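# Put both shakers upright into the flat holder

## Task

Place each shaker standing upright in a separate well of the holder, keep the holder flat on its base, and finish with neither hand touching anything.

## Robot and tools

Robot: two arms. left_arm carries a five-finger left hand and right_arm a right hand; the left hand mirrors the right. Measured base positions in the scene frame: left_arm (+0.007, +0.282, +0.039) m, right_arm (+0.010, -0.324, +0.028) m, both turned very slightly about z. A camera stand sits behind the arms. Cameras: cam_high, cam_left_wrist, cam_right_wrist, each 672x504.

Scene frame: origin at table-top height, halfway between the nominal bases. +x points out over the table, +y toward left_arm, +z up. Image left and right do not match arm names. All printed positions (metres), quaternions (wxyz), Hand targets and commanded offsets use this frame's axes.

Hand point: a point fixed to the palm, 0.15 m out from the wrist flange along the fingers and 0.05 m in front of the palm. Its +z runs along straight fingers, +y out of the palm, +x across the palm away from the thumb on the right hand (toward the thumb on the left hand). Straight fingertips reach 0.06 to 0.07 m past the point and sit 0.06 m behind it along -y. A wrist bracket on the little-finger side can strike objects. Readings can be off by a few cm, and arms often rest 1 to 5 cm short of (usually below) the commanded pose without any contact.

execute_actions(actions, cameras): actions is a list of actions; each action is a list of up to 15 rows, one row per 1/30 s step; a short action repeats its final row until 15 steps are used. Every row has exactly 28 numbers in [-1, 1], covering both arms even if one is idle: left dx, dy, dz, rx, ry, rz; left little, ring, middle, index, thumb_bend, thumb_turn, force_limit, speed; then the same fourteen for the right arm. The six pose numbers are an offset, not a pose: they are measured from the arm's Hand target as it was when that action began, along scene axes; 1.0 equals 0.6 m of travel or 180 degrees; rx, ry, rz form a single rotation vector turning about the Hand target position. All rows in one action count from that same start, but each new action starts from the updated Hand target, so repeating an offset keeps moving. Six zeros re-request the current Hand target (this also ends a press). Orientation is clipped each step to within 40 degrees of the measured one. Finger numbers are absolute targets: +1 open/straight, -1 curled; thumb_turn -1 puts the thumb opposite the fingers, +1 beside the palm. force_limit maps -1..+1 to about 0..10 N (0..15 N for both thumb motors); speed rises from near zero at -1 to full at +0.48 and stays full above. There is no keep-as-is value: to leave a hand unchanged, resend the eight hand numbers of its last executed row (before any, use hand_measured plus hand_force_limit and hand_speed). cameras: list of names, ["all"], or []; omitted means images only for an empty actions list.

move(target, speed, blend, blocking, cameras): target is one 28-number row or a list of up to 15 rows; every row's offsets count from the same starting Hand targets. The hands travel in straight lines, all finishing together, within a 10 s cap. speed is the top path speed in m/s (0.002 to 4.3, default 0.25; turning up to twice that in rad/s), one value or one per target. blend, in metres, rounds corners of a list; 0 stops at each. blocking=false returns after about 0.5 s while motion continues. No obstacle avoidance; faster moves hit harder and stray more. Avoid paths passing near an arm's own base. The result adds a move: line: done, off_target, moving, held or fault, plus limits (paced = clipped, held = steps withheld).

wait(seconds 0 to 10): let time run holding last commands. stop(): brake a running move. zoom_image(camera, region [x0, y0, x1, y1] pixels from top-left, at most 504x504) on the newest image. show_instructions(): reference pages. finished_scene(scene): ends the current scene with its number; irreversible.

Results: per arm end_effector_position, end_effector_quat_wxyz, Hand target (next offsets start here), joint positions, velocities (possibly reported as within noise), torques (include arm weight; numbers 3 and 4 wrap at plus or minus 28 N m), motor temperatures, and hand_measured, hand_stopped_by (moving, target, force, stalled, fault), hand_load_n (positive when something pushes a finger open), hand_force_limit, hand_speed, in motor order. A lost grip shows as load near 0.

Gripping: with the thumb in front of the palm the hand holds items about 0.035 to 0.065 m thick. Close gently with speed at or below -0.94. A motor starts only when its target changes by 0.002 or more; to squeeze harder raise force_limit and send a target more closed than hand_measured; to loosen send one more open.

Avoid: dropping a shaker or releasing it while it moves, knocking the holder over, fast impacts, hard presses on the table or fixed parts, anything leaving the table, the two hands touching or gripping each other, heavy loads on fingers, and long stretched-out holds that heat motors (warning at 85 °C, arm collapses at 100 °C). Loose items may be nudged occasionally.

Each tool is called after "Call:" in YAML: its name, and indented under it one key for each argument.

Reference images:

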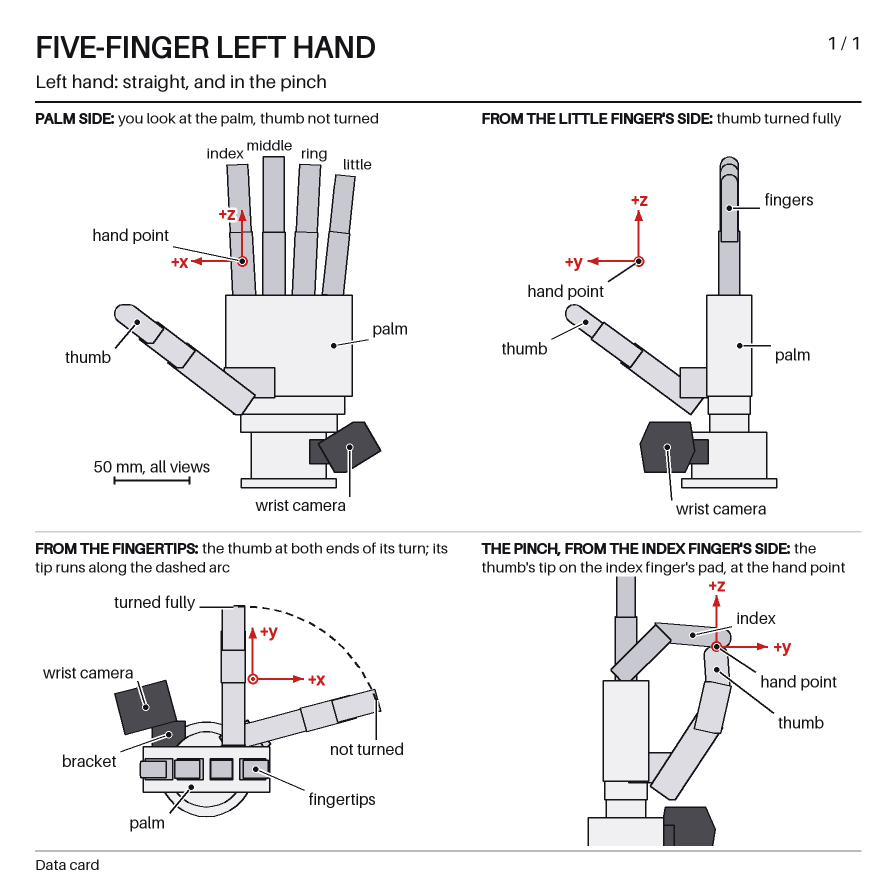

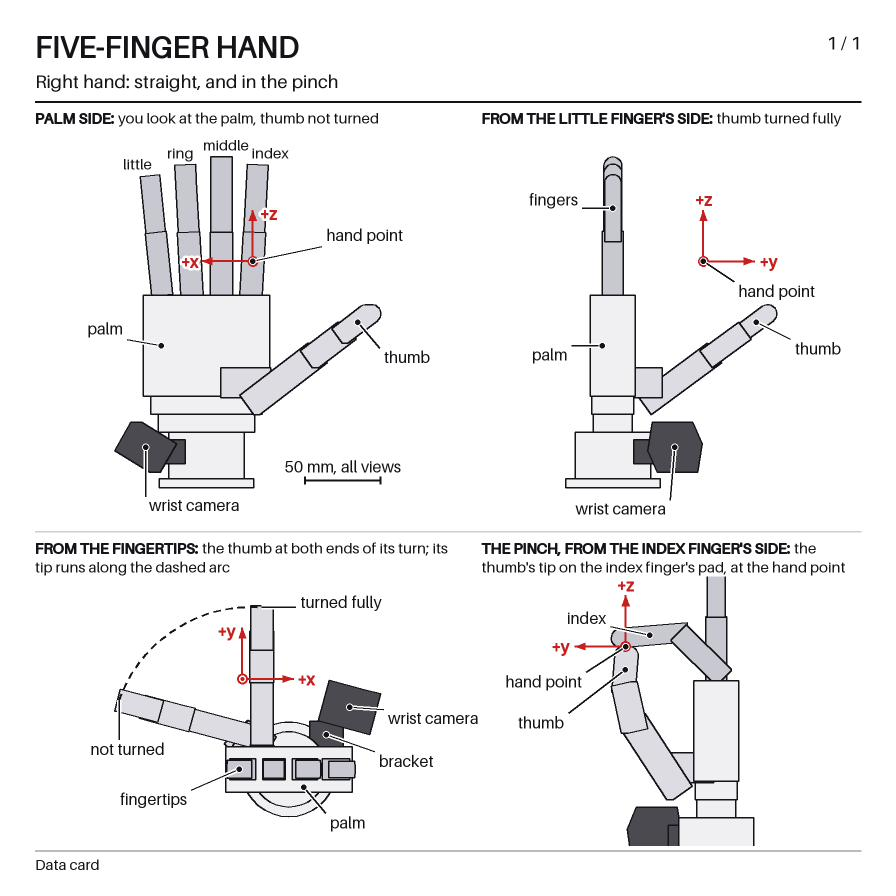

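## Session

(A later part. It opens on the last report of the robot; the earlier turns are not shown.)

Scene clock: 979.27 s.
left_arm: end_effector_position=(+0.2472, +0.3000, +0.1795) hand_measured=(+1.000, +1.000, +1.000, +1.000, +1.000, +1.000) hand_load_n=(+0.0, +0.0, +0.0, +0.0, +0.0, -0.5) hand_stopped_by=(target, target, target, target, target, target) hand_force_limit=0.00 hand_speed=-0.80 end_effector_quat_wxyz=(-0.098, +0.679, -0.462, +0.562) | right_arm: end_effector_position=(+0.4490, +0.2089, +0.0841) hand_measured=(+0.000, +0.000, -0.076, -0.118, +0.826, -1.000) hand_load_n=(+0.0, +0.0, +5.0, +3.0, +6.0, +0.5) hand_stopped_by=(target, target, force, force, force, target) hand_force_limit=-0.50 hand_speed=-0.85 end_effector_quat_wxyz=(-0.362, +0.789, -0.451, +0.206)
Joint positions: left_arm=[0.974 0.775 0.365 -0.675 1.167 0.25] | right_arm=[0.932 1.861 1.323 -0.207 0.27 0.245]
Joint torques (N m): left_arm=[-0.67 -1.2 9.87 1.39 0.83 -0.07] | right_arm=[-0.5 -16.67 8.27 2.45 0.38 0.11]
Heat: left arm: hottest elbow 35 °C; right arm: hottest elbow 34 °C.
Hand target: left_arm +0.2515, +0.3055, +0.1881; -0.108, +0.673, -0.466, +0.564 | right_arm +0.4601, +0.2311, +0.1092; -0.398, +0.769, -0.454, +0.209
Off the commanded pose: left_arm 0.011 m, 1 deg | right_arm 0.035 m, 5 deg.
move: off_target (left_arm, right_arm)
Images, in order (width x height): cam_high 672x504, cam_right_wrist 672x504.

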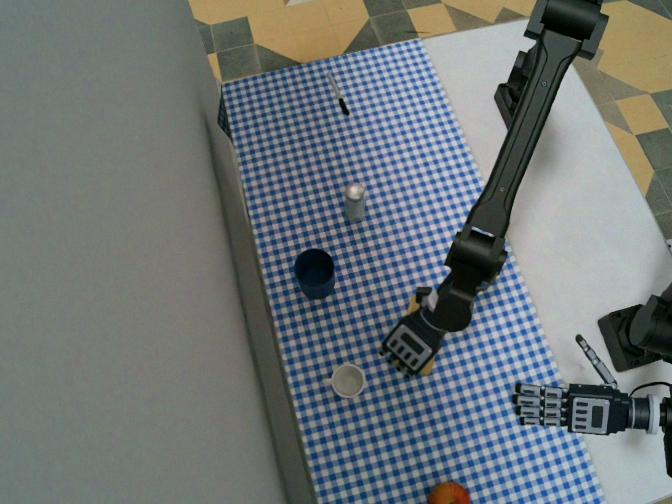

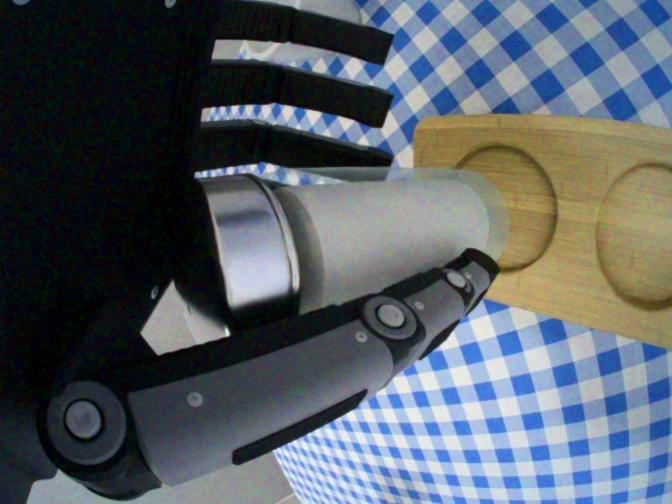

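Call:
move:
  target: [0,0,0,0,0,0,1,1,1,1,1,1,0,-0.8,0.0,-0.003,-0.02,-0.004,0.008,0,0,0,-0.5,-0.5,0.4,-1,-0.5,-0.85]
  cameras: ["cam_high","cam_right_wrist"]
  speed: 0.06

Call:
zoom_image:
  camera: "cam_right_wrist"
  region: [400, 140, 660, 340]

Scene clock: 990.50 s.
left_arm: end_effector_position=(+0.2472, +0.3000, +0.1795) hand_measured=(+1.000, +1.000, +1.000, +1.000, +1.000, +1.000) hand_load_n=(+0.0, +0.0, +0.0, +0.0, +0.0, +0.0) hand_stopped_by=(target, target, target, target, target, target) hand_force_limit=0.00 hand_speed=-0.80 end_effector_quat_wxyz=(-0.098, +0.679, -0.462, +0.562) | right_arm: end_effector_position=(+0.4486, +0.2093, +0.0829) hand_measured=(+0.000, +0.000, -0.076, -0.118, +0.826, -1.000) hand_load_n=(+0.0, +0.0, +4.0, +2.5, +7.0, +0.5) hand_stopped_by=(target, target, force, force, force, target) hand_force_limit=-0.50 hand_speed=-0.85 end_effector_quat_wxyz=(-0.362, +0.789, -0.453, +0.204)
Joint positions: left_arm=[0.974 0.775 0.365 -0.675 1.167 0.25] | right_arm=[0.932 1.863 1.323 -0.207 0.269 0.249]
Joint torques (N m): left_arm=[-0.62 -1.26 9.95 1.35 0.84 -0.06] | right_arm=[-0.32 -14.97 8.83 2.03 0.05 0.13]
Heat: left arm: hottest elbow 35 °C; right arm: hottest elbow 34 °C.
Hand target: left_arm +0.2515, +0.3055, +0.1881; -0.108, +0.673, -0.466, +0.564 | right_arm +0.4601, +0.2293, +0.0971; -0.388, +0.774, -0.457, +0.202
Off the commanded pose: left_arm 0.011 m, 1 deg | right_arm 0.027 m, 3 deg.
move: off_target (left_arm, right_arm)
Images, in order (width x height): cam_high 672x504, cam_right_wrist 672x504.

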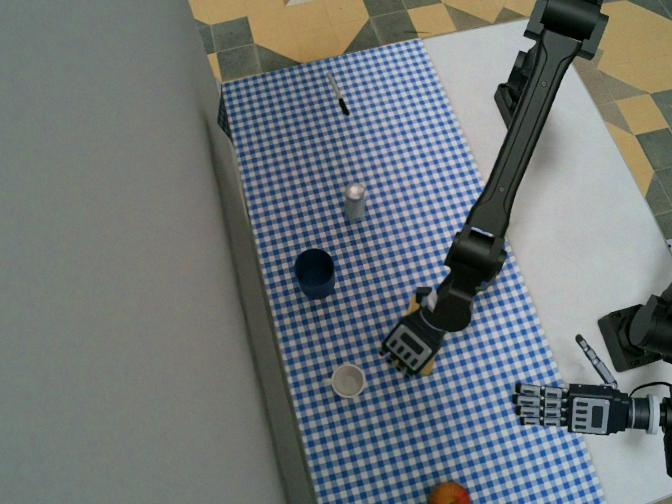

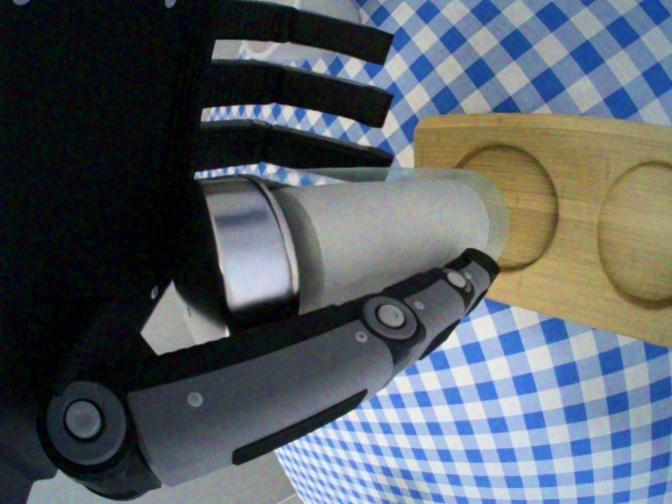

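Scaled by 1.938 from the camera's 672x504 image, which has a finer 960x720 frame.

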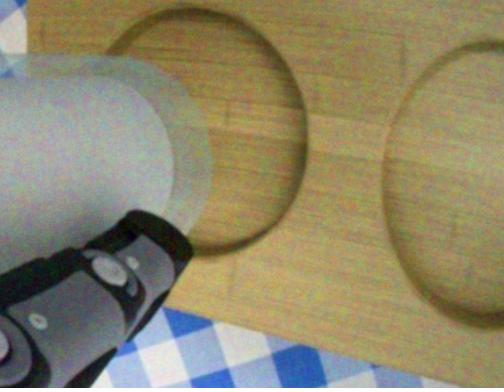

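Call:
move:
  target: [0,0,0,0,0,0,1,1,1,1,1,1,0,-0.8,-0.008,-0.024,0.035,0,0,0,0,0,-0.5,-0.5,0.4,-1,-0.5,-0.85]
  cameras: ["cam_right_wrist"]
  speed: 0.06

Call:
zoom_image:
  camera: "cam_right_wrist"
  region: [400, 140, 660, 340]

Scene clock: 1016.27 s.
left_arm: end_effector_position=(+0.2472, +0.3000, +0.1795) hand_measured=(+1.000, +1.000, +1.000, +1.000, +1.000, +1.000) hand_load_n=(+0.0, +0.0, +0.0, +0.0, -0.5, +0.0) hand_stopped_by=(target, target, target, target, target, target) hand_force_limit=0.00 hand_speed=-0.80 end_effector_quat_wxyz=(-0.098, +0.679, -0.462, +0.562) | right_arm: end_effector_position=(+0.4475, +0.2104, +0.0839) hand_measured=(+0.000, +0.000, -0.076, -0.118, +0.826, -1.000) hand_load_n=(+0.0, +0.5, +5.0, +3.0, +6.5, +0.5) hand_stopped_by=(target, target, force, force, force, target) hand_force_limit=-0.50 hand_speed=-0.85 end_effector_quat_wxyz=(-0.364, +0.789, -0.452, +0.201)
Joint positions: left_arm=[0.974 0.775 0.365 -0.675 1.167 0.25] | right_arm=[0.932 1.861 1.323 -0.207 0.261 0.249]
Joint torques (N m): left_arm=[-0.32 -0.91 9.87 1.39 0.82 -0.08] | right_arm=[-1.26 -19.9 7.23 0.91 0.05 0.06]
Heat: left arm: hottest elbow 35 °C; right arm: hottest elbow 34 °C.
Hand target: left_arm +0.2515, +0.3055, +0.1881; -0.108, +0.673, -0.466, +0.564 | right_arm +0.4552, +0.2149, +0.1181; -0.387, +0.774, -0.457, +0.202
Off the commanded pose: left_arm 0.011 m, 1 deg | right_arm 0.035 m, 3 deg.
move: off_target (left_arm, right_arm)
Images, in order (width x height): cam_right_wrist 672x504.

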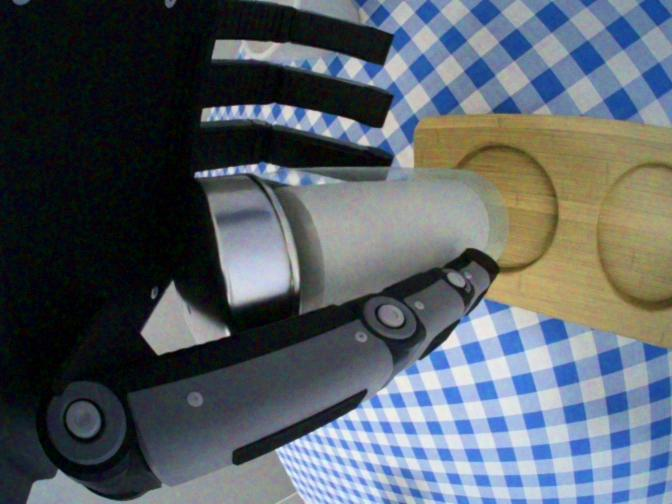

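Scaled by 1.938 from the camera's 672x504 image, which has a finer 960x720 frame.

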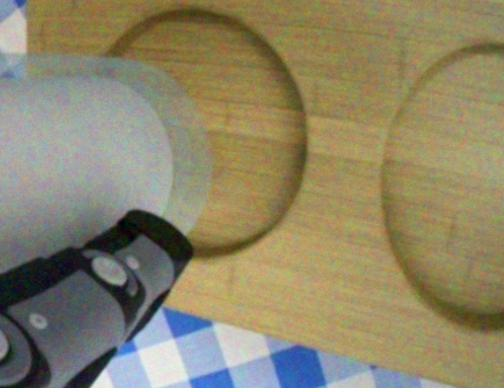

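Call:
move:
  target: [0,0,0,0,0,0,1,1,1,1,1,1,0,-0.8,-0.01,-0.02,0.04,0,0,0,0,0,-0.5,-0.5,0.4,-1,-0.5,-0.85]
  cameras: ["cam_right_wrist"]
  speed: 0.06

Call:
zoom_image:
  camera: "cam_right_wrist"
  region: [400, 140, 660, 340]

Scene clock: 1024.47 s.
left_arm: end_effector_position=(+0.2472, +0.3000, +0.1795) hand_measured=(+1.000, +1.000, +1.000, +1.000, +1.000, +1.000) hand_load_n=(+0.0, +0.0, +0.0, +0.0, +0.0, -0.5) hand_stopped_by=(target, target, target, target, target, target) hand_force_limit=0.00 hand_speed=-0.80 end_effector_quat_wxyz=(-0.098, +0.679, -0.462, +0.562) | right_arm: end_effector_position=(+0.4421, +0.2025, +0.1125) hand_measured=(+0.000, +0.000, -0.076, -0.118, +0.826, -1.000) hand_load_n=(+0.0, +0.0, +5.0, +3.0, +6.0, +0.5) hand_stopped_by=(target, target, force, force, force, target) hand_force_limit=-0.50 hand_speed=-0.85 end_effector_quat_wxyz=(-0.369, +0.788, -0.452, +0.200)
Joint positions: left_arm=[0.974 0.775 0.365 -0.675 1.167 0.25] | right_arm=[0.929 1.8 1.313 -0.248 0.257 0.249]
Joint torques (N m): left_arm=[-0.26 -1.26 9.88 1.47 0.81 -0.08] | right_arm=[-1.08 -18.55 7.06 0.83 0.07 0.01]
Heat: left arm: hottest elbow 35 °C; right arm: hottest elbow 34 °C.
Hand target: left_arm +0.2515, +0.3055, +0.1881; -0.108, +0.673, -0.466, +0.564 | right_arm +0.4493, +0.2029, +0.1422; -0.388, +0.774, -0.457, +0.202
Off the commanded pose: left_arm 0.011 m, 1 deg | right_arm 0.030 m, 3 deg.
move: off_target (left_arm, right_arm)
Images, in order (width x height): cam_right_wrist 672x504.

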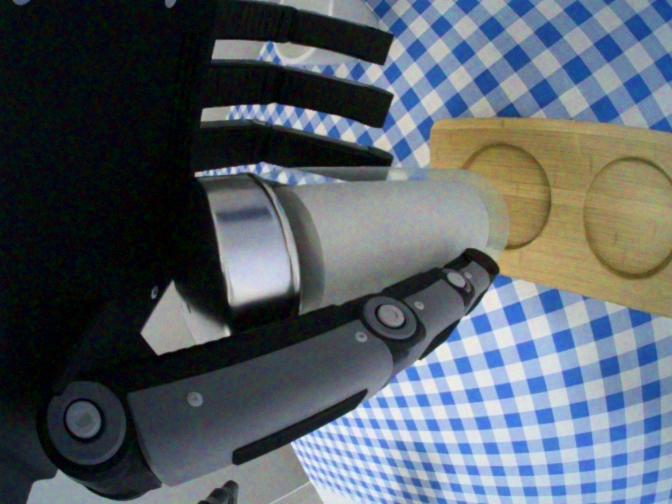

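Scaled by 1.938 from the camera's 672x504 image, which has a finer 960x720 frame.

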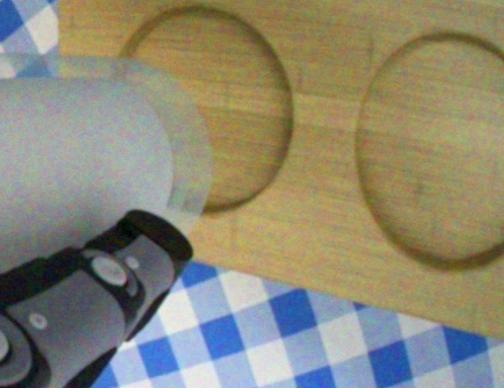

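Call:
move:
  target: [0,0,0,0,0,0,1,1,1,1,1,1,0,-0.8,0.003,-0.012,-0.045,0,0,0,0,0,-0.5,-0.5,0.4,-1,-0.5,-0.85]
  cameras: ["cam_right_wrist","cam_high"]
  speed: 0.06

Call:
zoom_image:
  camera: "cam_right_wrist"
  region: [400, 140, 660, 340]

Scene clock: 1042.63 s.
left_arm: end_effector_position=(+0.2472, +0.3000, +0.1795) hand_measured=(+1.000, +1.000, +1.000, +1.000, +1.000, +1.000) hand_load_n=(+0.0, +0.0, +0.0, +0.0, +0.0, +0.0) hand_stopped_by=(target, target, target, target, target, target) hand_force_limit=0.00 hand_speed=-0.80 end_effector_quat_wxyz=(-0.098, +0.679, -0.462, +0.562) | right_arm: end_effector_position=(+0.4372, +0.1868, +0.0915) hand_measured=(+0.000, +0.000, -0.076, -0.118, +0.826, -1.000) hand_load_n=(+0.0, +0.0, +5.0, +3.0, +6.5, +0.5) hand_stopped_by=(target, target, force, force, force, target) hand_force_limit=-0.50 hand_speed=-0.85 end_effector_quat_wxyz=(-0.356, +0.791, -0.456, +0.197)
Joint positions: left_arm=[0.974 0.775 0.365 -0.675 1.167 0.25] | right_arm=[0.918 1.8 1.264 -0.225 0.249 0.249]
Joint torques (N m): left_arm=[-0.26 -1.32 9.77 1.35 0.84 -0.07] | right_arm=[-1.08 -17.08 6.9 2.5 0.07 -0.05]
Heat: left arm: hottest elbow 35 °C; right arm: hottest elbow 35 °C.
Hand target: left_arm +0.2515, +0.3055, +0.1881; -0.108, +0.673, -0.466, +0.564 | right_arm +0.4510, +0.1957, +0.1152; -0.388, +0.774, -0.457, +0.202
Off the commanded pose: left_arm 0.011 m, 1 deg | right_arm 0.029 m, 4 deg.
move: off_target (left_arm, right_arm)
Images, in order (width x height): cam_high 672x504, cam_right_wrist 672x504.

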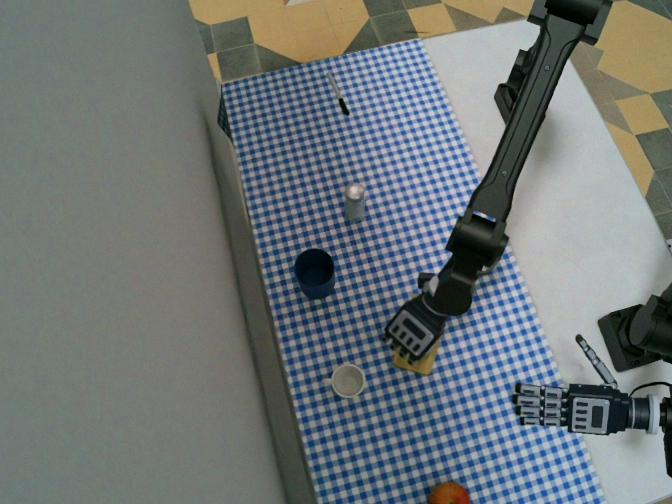

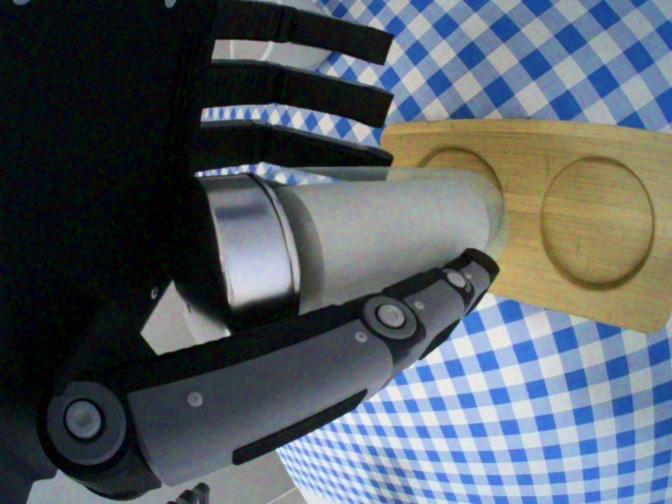

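Scaled by 1.938 from the camera's 672x504 image, which has a finer 960x720 frame.

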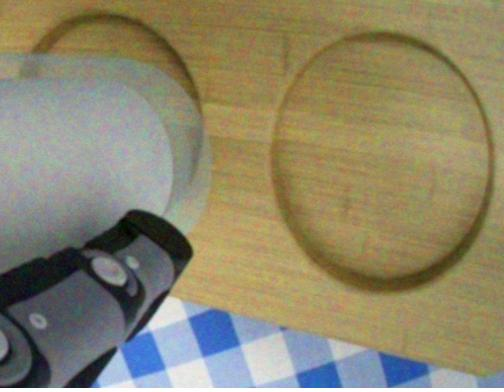

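Call:
move:
  target: [0,0,0,0,0,0,1,1,1,1,1,1,0,-0.8,0.018,0.015,-0.005,-0.006,0.0115,0,0,0,-0.5,-0.5,0.4,-1,-0.5,-0.85]
  cameras: ["cam_right_wrist"]
  speed: 0.06

Call:
zoom_image:
  camera: "cam_right_wrist"
  region: [400, 140, 660, 340]

Scene clock: 1057.90 s.
left_arm: end_effector_position=(+0.2472, +0.3000, +0.1795) hand_measured=(+1.000, +1.000, +1.000, +1.000, +1.000, +1.000) hand_load_n=(+0.0, +0.0, +0.0, +0.0, +0.0, +0.0) hand_stopped_by=(target, target, target, target, target, target) hand_force_limit=0.00 hand_speed=-0.80 end_effector_quat_wxyz=(-0.098, +0.679, -0.462, +0.562) | right_arm: end_effector_position=(+0.4412, +0.1881, +0.0811) hand_measured=(+0.000, +0.000, -0.076, -0.118, +0.826, -1.000) hand_load_n=(+0.0, +0.0, +5.0, +3.0, +6.0, +0.5) hand_stopped_by=(target, target, force, force, force, target) hand_force_limit=-0.50 hand_speed=-0.85 end_effector_quat_wxyz=(-0.346, +0.797, -0.458, +0.189)
Joint positions: left_arm=[0.974 0.775 0.365 -0.675 1.167 0.25] | right_arm=[0.91 1.83 1.288 -0.245 0.232 0.249]
Joint torques (N m): left_arm=[-0.32 -1.32 9.85 1.39 0.83 -0.03] | right_arm=[-1.26 -15.97 10.3 0.75 0.1 0.01]
Heat: left arm: hottest elbow 35 °C; right arm: hottest elbow 35 °C.
Hand target: left_arm +0.2515, +0.3055, +0.1881; -0.108, +0.673, -0.466, +0.564 | right_arm +0.4618, +0.2048, +0.1123; -0.372, +0.781, -0.462, +0.193
Off the commanded pose: left_arm 0.011 m, 1 deg | right_arm 0.041 m, 3 deg.
move: off_target (left_arm, right_arm)
Images, in order (width x height): cam_right_wrist 672x504.

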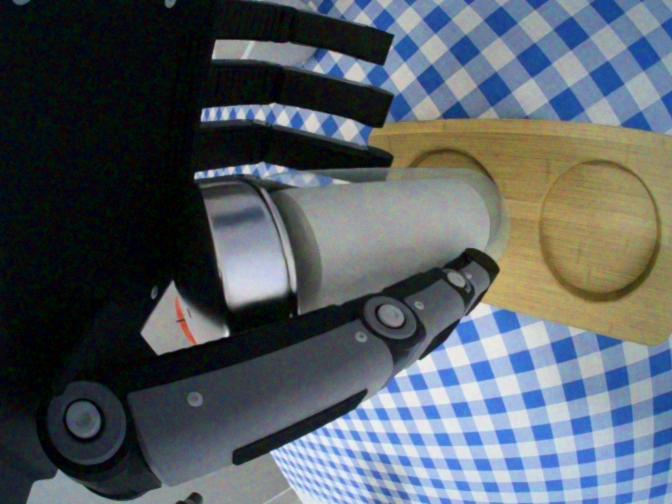

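Scaled by 1.938 from the camera's 672x504 image, which has a finer 960x720 frame.

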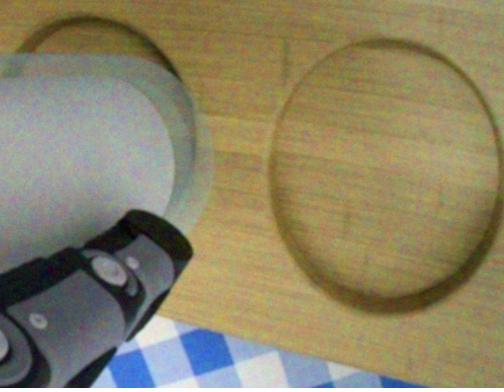

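Call:
move:
  target: [0,0,0,0,0,0,1,1,1,1,1,1,0,-0.8,0.008,0.012,0.012,0.009,-0.0155,0,0,0,-0.5,-0.5,0.4,-1,-0.5,-0.85]
  cameras: ["cam_right_wrist"]
  speed: 0.06

Call:
zoom_image:
  camera: "cam_right_wrist"
  region: [400, 140, 660, 340]

Scene clock: 1069.93 s.
left_arm: end_effector_position=(+0.2472, +0.3000, +0.1795) hand_measured=(+1.000, +1.000, +1.000, +1.000, +1.000, +1.000) hand_load_n=(+0.0, +0.0, +0.0, +0.0, +0.0, -0.5) hand_stopped_by=(target, target, target, target, target, target) hand_force_limit=0.00 hand_speed=-0.80 end_effector_quat_wxyz=(-0.098, +0.679, -0.462, +0.562) | right_arm: end_effector_position=(+0.4446, +0.1893, +0.0830) hand_measured=(+0.000, +0.000, -0.076, -0.118, +0.826, -1.000) hand_load_n=(+0.0, +0.0, +5.5, +3.0, +6.0, +0.5) hand_stopped_by=(target, target, force, force, force, target) hand_force_limit=-0.50 hand_speed=-0.85 end_effector_quat_wxyz=(-0.351, +0.793, -0.459, +0.194)
Joint positions: left_arm=[0.974 0.775 0.365 -0.675 1.167 0.25] | right_arm=[0.91 1.83 1.288 -0.231 0.241 0.249]
Joint torques (N m): left_arm=[-0.5 -1.03 9.94 1.36 0.83 -0.04] | right_arm=[-0.97 -16.62 9.36 2.45 0.38 -0.11]
Heat: left arm: hottest elbow 35 °C; right arm: hottest elbow 36 °C.
Hand target: left_arm +0.2515, +0.3055, +0.1881; -0.108, +0.673, -0.466, +0.564 | right_arm +0.4666, +0.2120, +0.1193; -0.394, +0.771, -0.456, +0.205
Off the commanded pose: left_arm 0.011 m, 1 deg | right_arm 0.048 m, 6 deg.
move: off_target (left_arm, right_arm)
Images, in order (width x height): cam_right_wrist 672x504.

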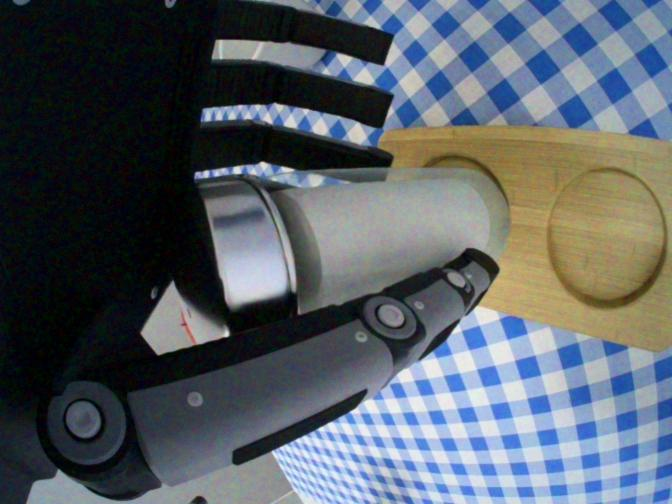

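Scaled by 1.938 from the camera's 672x504 image, which has a finer 960x720 frame.

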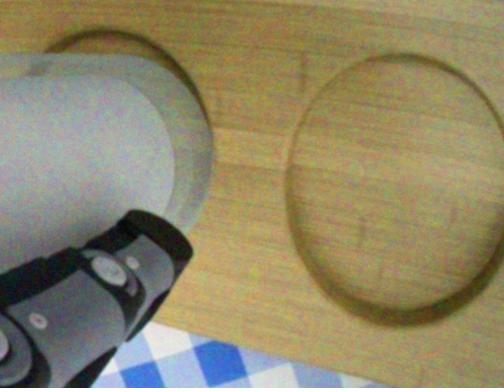

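Call:
move:
  target: [0,0,0,0,0,0,1,1,1,1,1,1,0,-0.8,0.01,0.015,0.0,0.003,-0.005,0,0,0,-0.5,-0.5,0.4,-1,-0.5,-0.85]
  cameras: ["cam_right_wrist"]
  speed: 0.06

Call:
zoom_image:
  camera: "cam_right_wrist"
  region: [400, 140, 660, 340]

Scene clock: 1081.57 s.
left_arm: end_effector_position=(+0.2472, +0.3000, +0.1795) hand_measured=(+1.000, +1.000, +1.000, +1.000, +1.000, +1.000) hand_load_n=(+0.0, +0.0, +0.0, -0.5, +0.0, +0.0) hand_stopped_by=(target, target, target, target, target, target) hand_force_limit=0.00 hand_speed=-0.80 end_effector_quat_wxyz=(-0.098, +0.679, -0.462, +0.562) | right_arm: end_effector_position=(+0.4479, +0.1913, +0.0782) hand_measured=(+0.000, +0.000, -0.076, -0.118, +0.826, -1.000) hand_load_n=(+0.0, +0.0, +5.5, +3.0, +6.0, +0.5) hand_stopped_by=(target, target, force, force, force, target) hand_force_limit=-0.50 hand_speed=-0.85 end_effector_quat_wxyz=(-0.353, +0.791, -0.459, +0.197)
Joint positions: left_arm=[0.974 0.775 0.365 -0.675 1.167 0.25] | right_arm=[0.91 1.843 1.29 -0.214 0.247 0.249]
Joint torques (N m): left_arm=[-0.26 -1.38 9.83 1.44 0.83 -0.07] | right_arm=[-0.44 -16.79 10.29 2.52 0.38 -0.13]
Heat: left arm: hottest elbow 35 °C; right arm: hottest elbow 37 °C.
Hand target: left_arm +0.2515, +0.3055, +0.1881; -0.108, +0.673, -0.466, +0.564 | right_arm +0.4726, +0.2210, +0.1195; -0.401, +0.768, -0.454, +0.209
Off the commanded pose: left_arm 0.011 m, 1 deg | right_arm 0.056 m, 6 deg.
move: off_target (left_arm, right_arm)
Images, in order (width x height): cam_right_wrist 672x504.

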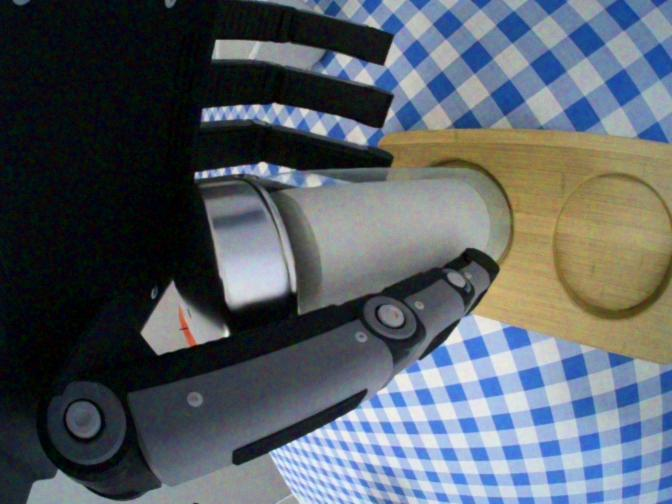

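Scaled by 1.938 from the camera's 672x504 image, which has a finer 960x720 frame.

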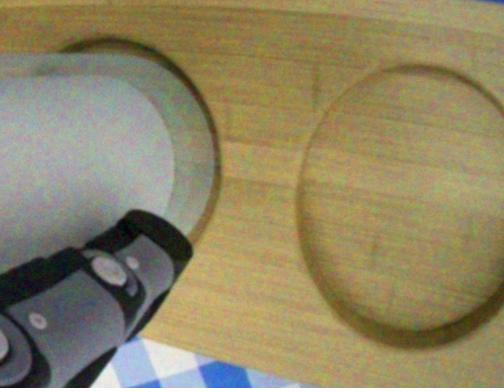

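Call:
move:
  target: [0,0,0,0,0,0,1,1,1,1,1,1,0,-0.8,0.0,0.0,-0.02,0,0,0,0,0,-0.5,-0.5,0.4,-1,-0.5,-0.85]
  cameras: ["cam_right_wrist"]
  speed: 0.06

Call:
zoom_image:
  camera: "cam_right_wrist"
  region: [400, 140, 660, 340]

Scene clock: 1088.60 s.
left_arm: end_effector_position=(+0.2472, +0.3000, +0.1795) hand_measured=(+1.000, +1.000, +1.000, +1.000, +1.000, +1.000) hand_load_n=(+0.0, +0.0, -0.5, +0.0, +0.0, -0.5) hand_stopped_by=(target, target, target, target, target, target) hand_force_limit=0.00 hand_speed=-0.80 end_effector_quat_wxyz=(-0.098, +0.679, -0.462, +0.562) | right_arm: end_effector_position=(+0.4518, +0.1955, +0.0742) hand_measured=(+0.000, +0.000, -0.076, -0.118, +0.826, -1.000) hand_load_n=(+0.0, +0.0, +5.0, +3.0, +6.5, +0.5) hand_stopped_by=(target, target, force, force, force, target) hand_force_limit=-0.50 hand_speed=-0.85 end_effector_quat_wxyz=(-0.360, +0.787, -0.459, +0.199)
Joint positions: left_arm=[0.974 0.775 0.365 -0.675 1.167 0.25] | right_arm=[0.91 1.857 1.29 -0.184 0.249 0.249]
Joint torques (N m): left_arm=[0.15 -1.03 9.96 1.42 0.82 -0.04] | right_arm=[-0.67 -16.56 9.58 2.51 0.35 -0.12]
Heat: left arm: hottest elbow 35 °C; right arm: hottest elbow 36 °C.
Hand target: left_arm +0.2515, +0.3055, +0.1881; -0.108, +0.673, -0.466, +0.564 | right_arm +0.4726, +0.2210, +0.1076; -0.401, +0.768, -0.454, +0.209
Off the commanded pose: left_arm 0.011 m, 1 deg | right_arm 0.047 m, 5 deg.
move: off_target (left_arm, right_arm)
Images, in order (width x height): cam_right_wrist 672x504.

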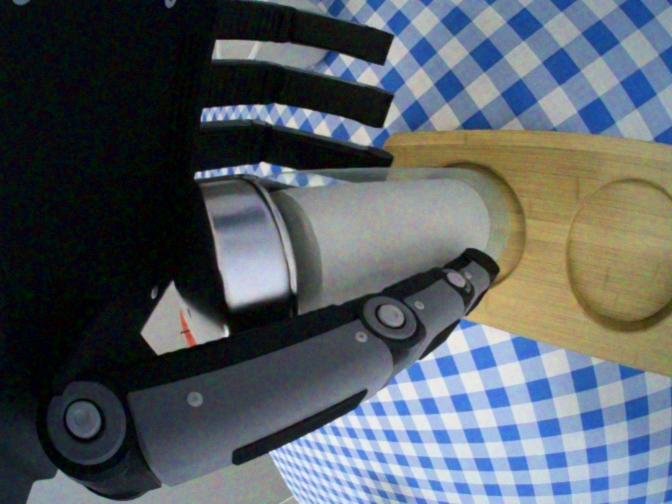

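Scaled by 1.938 from the camera's 672x504 image, which has a finer 960x720 frame.

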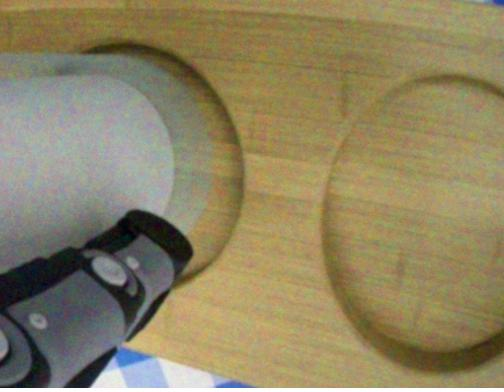

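Call:
move:
  target: [0,0,0,0,0,0,1,1,1,1,1,1,0,-0.8,-0.01,-0.002,-0.02,0.002,-0.0035,0,0,0,-0.5,-0.5,0.4,-1,-0.5,-0.85]
  cameras: ["cam_right_wrist","cam_high"]
  speed: 0.06

Call:
zoom_image:
  camera: "cam_right_wrist"
  region: [400, 140, 660, 340]

Scene clock: 1101.93 s.
left_arm: end_effector_position=(+0.2472, +0.3000, +0.1795) hand_measured=(+1.000, +1.000, +1.000, +1.000, +1.000, +1.000) hand_load_n=(+0.0, +0.0, +0.0, +0.0, +0.0, +0.0) hand_stopped_by=(target, target, target, target, target, target) hand_force_limit=0.00 hand_speed=-0.80 end_effector_quat_wxyz=(-0.098, +0.679, -0.462, +0.562) | right_arm: end_effector_position=(+0.4575, +0.2028, +0.0750) hand_measured=(+0.000, +0.000, -0.076, -0.118, +0.826, -1.000) hand_load_n=(+0.0, +0.0, +5.0, +3.0, +6.5, +0.5) hand_stopped_by=(target, target, force, force, force, target) hand_force_limit=-0.50 hand_speed=-0.85 end_effector_quat_wxyz=(-0.376, +0.780, -0.458, +0.204)
Joint positions: left_arm=[0.974 0.775 0.365 -0.675 1.167 0.25] | right_arm=[0.912 1.867 1.29 -0.137 0.257 0.249]
Joint torques (N m): left_arm=[0.15 -0.91 9.78 1.44 0.84 -0.08] | right_arm=[0.15 -16.85 7.34 2.73 0.35 -0.11]
Heat: left arm: hottest elbow 35 °C; right arm: hottest elbow 36 °C.
Hand target: left_arm +0.2515, +0.3055, +0.1881; -0.108, +0.673, -0.466, +0.564 | right_arm +0.4666, +0.2199, +0.0954; -0.406, +0.765, -0.452, +0.212
Off the commanded pose: left_arm 0.011 m, 1 deg | right_arm 0.028 m, 4 deg.
move: off_target (left_arm, right_arm)
Images, in order (width x height): cam_high 672x504, cam_right_wrist 672x504.

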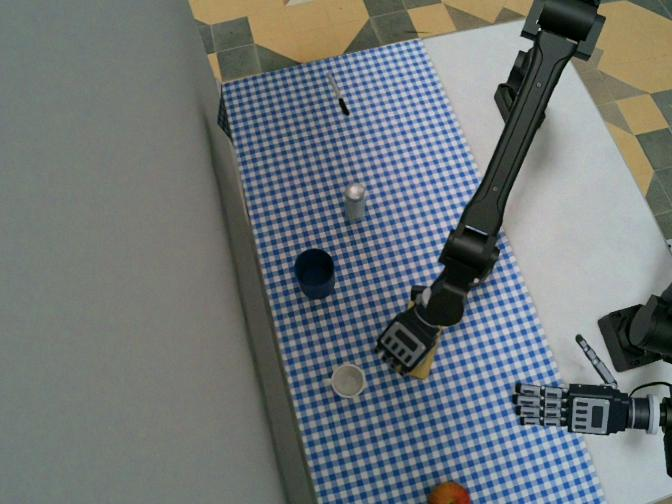

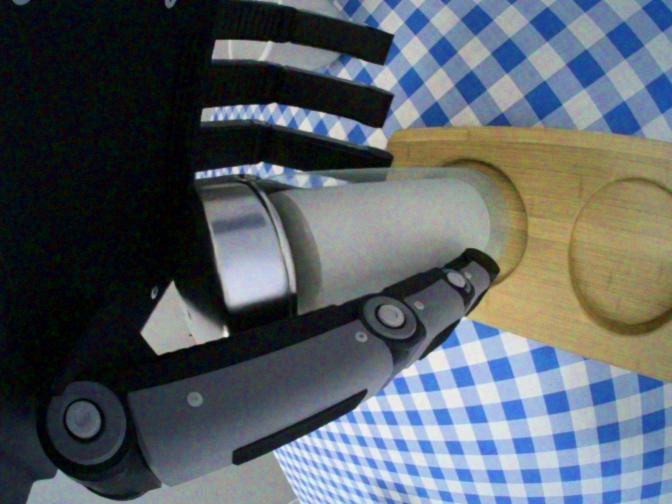

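Scaled by 1.938 from the camera's 672x504 image, which has a finer 960x720 frame.

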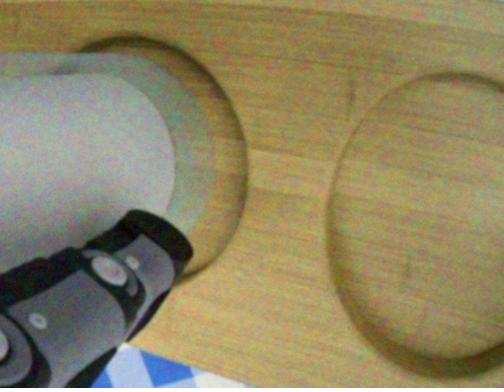

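Call:
move:
  target: [0,0,0,0,0,0,1,1,1,1,1,1,0,-0.8,0,0,0,0,0,0,0,0,0.5,0.5,1,-1,-0.5,-0.9]
  cameras: ["cam_right_wrist","cam_high"]
  speed: 0.06

Call:
zoom_image:
  camera: "cam_right_wrist"
  region: [400, 140, 660, 340]

Call:
zoom_image:
  camera: "cam_high"
  region: [360, 290, 460, 390]

Scene clock: 1128.83 s.
left_arm: end_effector_position=(+0.2472, +0.3000, +0.1795) hand_measured=(+1.000, +1.000, +1.000, +1.000, +1.000, +1.000) hand_load_n=(+0.0, +0.0, +0.0, +0.0, +0.0, -0.5) hand_stopped_by=(target, target, target, target, target, target) hand_force_limit=0.00 hand_speed=-0.80 end_effector_quat_wxyz=(-0.098, +0.679, -0.462, +0.562) | right_arm: end_effector_position=(+0.4584, +0.2055, +0.0771) hand_measured=(+0.000, +0.000, +0.500, +0.500, +1.000, -1.000) hand_load_n=(+0.0, +0.0, +0.0, +0.0, +0.0, +0.0) hand_stopped_by=(target, target, target, target, target, target) hand_force_limit=-0.50 hand_speed=-0.90 end_effector_quat_wxyz=(-0.381, +0.777, -0.456, +0.205)
Joint positions: left_arm=[0.974 0.775 0.365 -0.675 1.167 0.25] | right_arm=[0.914 1.867 1.29 -0.125 0.257 0.249]
Joint torques (N m): left_arm=[0.15 -1.08 9.91 1.35 0.82 -0.07] | right_arm=[-0.09 -16.26 7.41 2.29 0.35 -0.11]
Heat: left arm: hottest elbow 35 °C; right arm: hottest elbow 35 °C.
Hand target: left_arm +0.2515, +0.3055, +0.1881; -0.108, +0.673, -0.466, +0.564 | right_arm +0.4666, +0.2198, +0.0954; -0.406, +0.765, -0.452, +0.212
Off the commanded pose: left_arm 0.011 m, 1 deg | right_arm 0.025 m, 3 deg.
move: off_target (left_arm, right_arm)
Images, in order (width x height): cam_high 672x504, cam_right_wrist 672x504.

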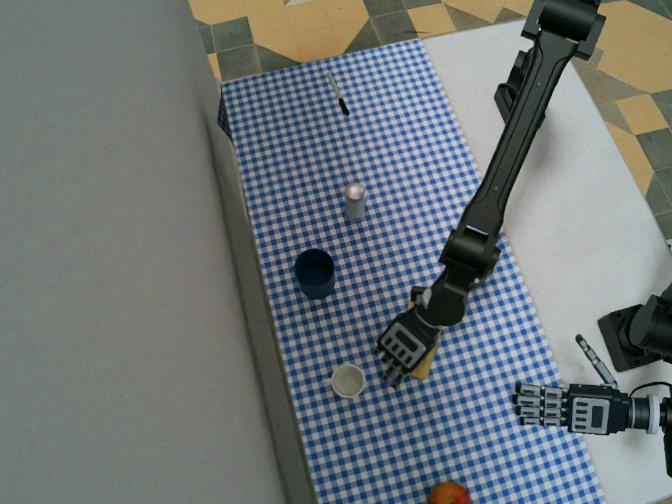

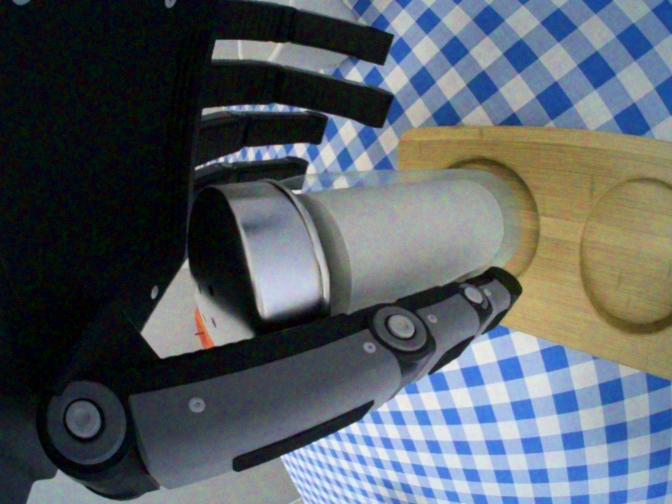

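Scaled by 1.938 from the camera's 672x504 image, which has a finer 960x720 frame.

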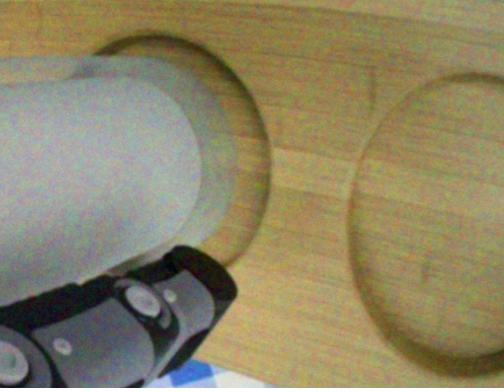

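Scaled by 5.040 from the camera's 672x504 image, which has a finer 960x720 frame.

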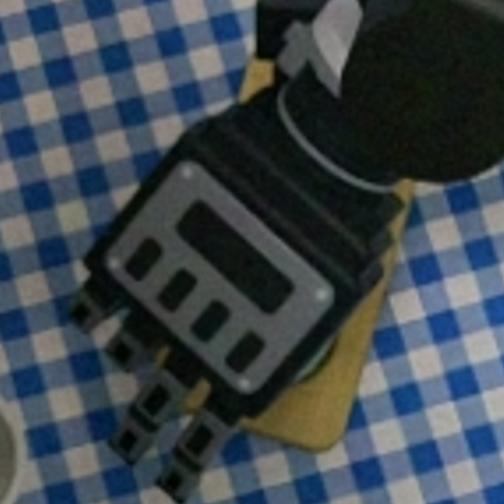

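Call:
move:
  target: [0,0,0,0,0,0,1,1,1,1,1,1,0,-0.8,0,0,0.05,0,0,0,0,0,0.9,0.9,1,-1,-0.5,0]
  cameras: ["cam_right_wrist"]
  speed: 0.06

Scene clock: 1138.73 s.
left_arm: end_effector_position=(+0.2472, +0.3000, +0.1795) hand_measured=(+1.000, +1.000, +1.000, +1.000, +1.000, +1.000) hand_load_n=(+0.0, +0.0, +0.0, +0.0, +0.0, +0.0) hand_stopped_by=(target, target, target, target, target, target) hand_force_limit=0.00 hand_speed=-0.80 end_effector_quat_wxyz=(-0.098, +0.679, -0.462, +0.562) | right_arm: end_effector_position=(+0.4581, +0.2046, +0.0922) hand_measured=(+0.000, +0.000, +0.900, +0.900, +1.000, -1.000) hand_load_n=(+0.0, +0.0, +0.0, +0.0, +0.0, +0.0) hand_stopped_by=(target, target, target, target, target, target) hand_force_limit=-0.50 hand_speed=0.00 end_effector_quat_wxyz=(-0.385, +0.775, -0.456, +0.206)
Joint positions: left_arm=[0.974 0.775 0.365 -0.675 1.167 0.25] | right_arm=[0.914 1.842 1.294 -0.147 0.258 0.249]
Joint torques (N m): left_arm=[-0.26 -1.08 9.91 1.48 0.81 -0.07] | right_arm=[-0.32 -17.55 9.26 0.66 0.32 -0.11]
Heat: left arm: hottest elbow 35 °C; right arm: hottest elbow 34 °C.
Hand target: left_arm +0.2515, +0.3055, +0.1881; -0.108, +0.673, -0.466, +0.564 | right_arm +0.4666, +0.2198, +0.1254; -0.406, +0.765, -0.452, +0.212
Off the commanded pose: left_arm 0.011 m, 1 deg | right_arm 0.037 m, 3 deg.
move: off_target (left_arm, right_arm)
Images, in order (width x height): cam_right_wrist 672x504.

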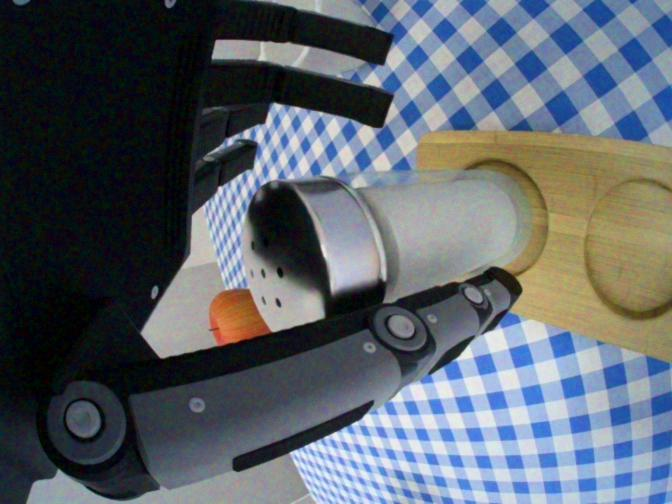

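Call:
move:
  target: [0,0,0,0,0,0,1,1,1,1,1,1,0,-0.8,0,0,0.25,0,0,0,0,0,0.9,0.9,1,-1,-0.5,0]
  cameras: ["cam_right_wrist","cam_high"]
  speed: 0.12

Call:
zoom_image:
  camera: "cam_high"
  region: [360, 290, 460, 390]

Scene clock: 1146.03 s.
left_arm: end_effector_position=(+0.2472, +0.3000, +0.1795) hand_measured=(+1.000, +1.000, +1.000, +1.000, +1.000, +1.000) hand_load_n=(+0.0, +0.0, +0.0, +0.0, -0.5, +0.0) hand_stopped_by=(target, target, target, target, target, target) hand_force_limit=0.00 hand_speed=-0.80 end_effector_quat_wxyz=(-0.098, +0.679, -0.462, +0.562) | right_arm: end_effector_position=(+0.4622, +0.2096, +0.2416) hand_measured=(+0.000, +0.000, +0.900, +0.900, +1.000, -1.000) hand_load_n=(+0.0, +0.0, +0.0, +0.0, +0.0, +0.0) hand_stopped_by=(target, target, target, target, target, target) hand_force_limit=-0.50 hand_speed=0.00 end_effector_quat_wxyz=(-0.385, +0.775, -0.456, +0.206)
Joint positions: left_arm=[0.974 0.775 0.365 -0.675 1.167 0.25] | right_arm=[0.914 1.72 1.541 -0.515 0.258 0.249]
Joint torques (N m): left_arm=[-0.15 -1.38 9.8 1.33 0.82 -0.04] | right_arm=[-0.26 -16.73 10.44 0.66 0.34 -0.12]
Heat: left arm: hottest elbow 35 °C; right arm: hottest elbow 35 °C.
Hand target: left_arm +0.2515, +0.3055, +0.1881; -0.108, +0.673, -0.466, +0.564 | right_arm +0.4666, +0.2198, +0.2752; -0.406, +0.765, -0.452, +0.212
Off the commanded pose: left_arm 0.011 m, 1 deg | right_arm 0.036 m, 3 deg.
move: off_target (left_arm, right_arm)
Images, in order (width x height): cam_high 672x504, cam_right_wrist 672x504.

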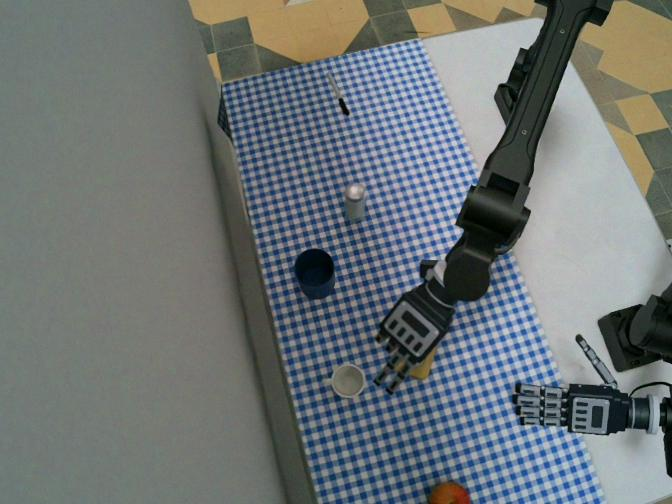

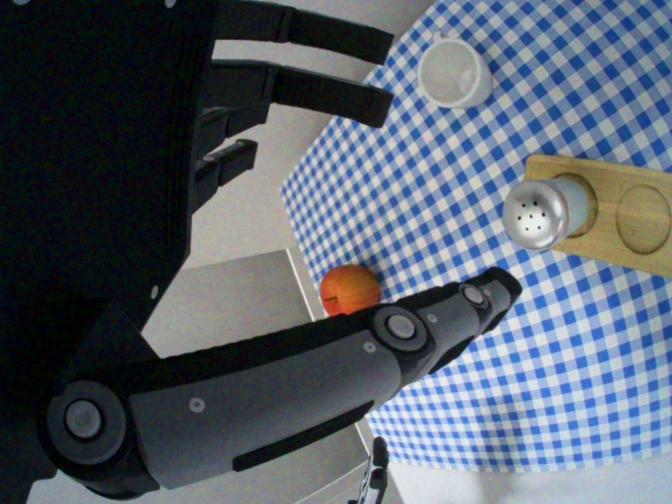

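Scaled by 5.040 from the camera's 672x504 image, which has a finer 960x720 frame.

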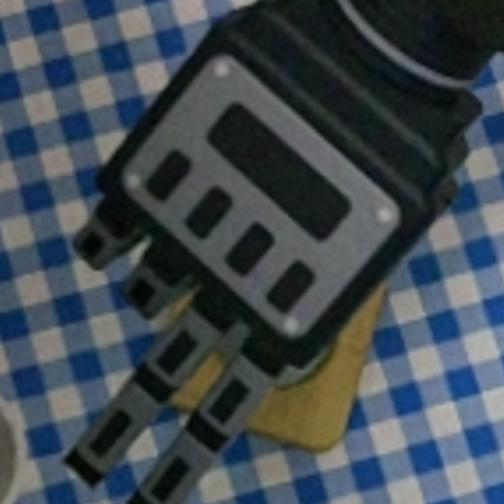

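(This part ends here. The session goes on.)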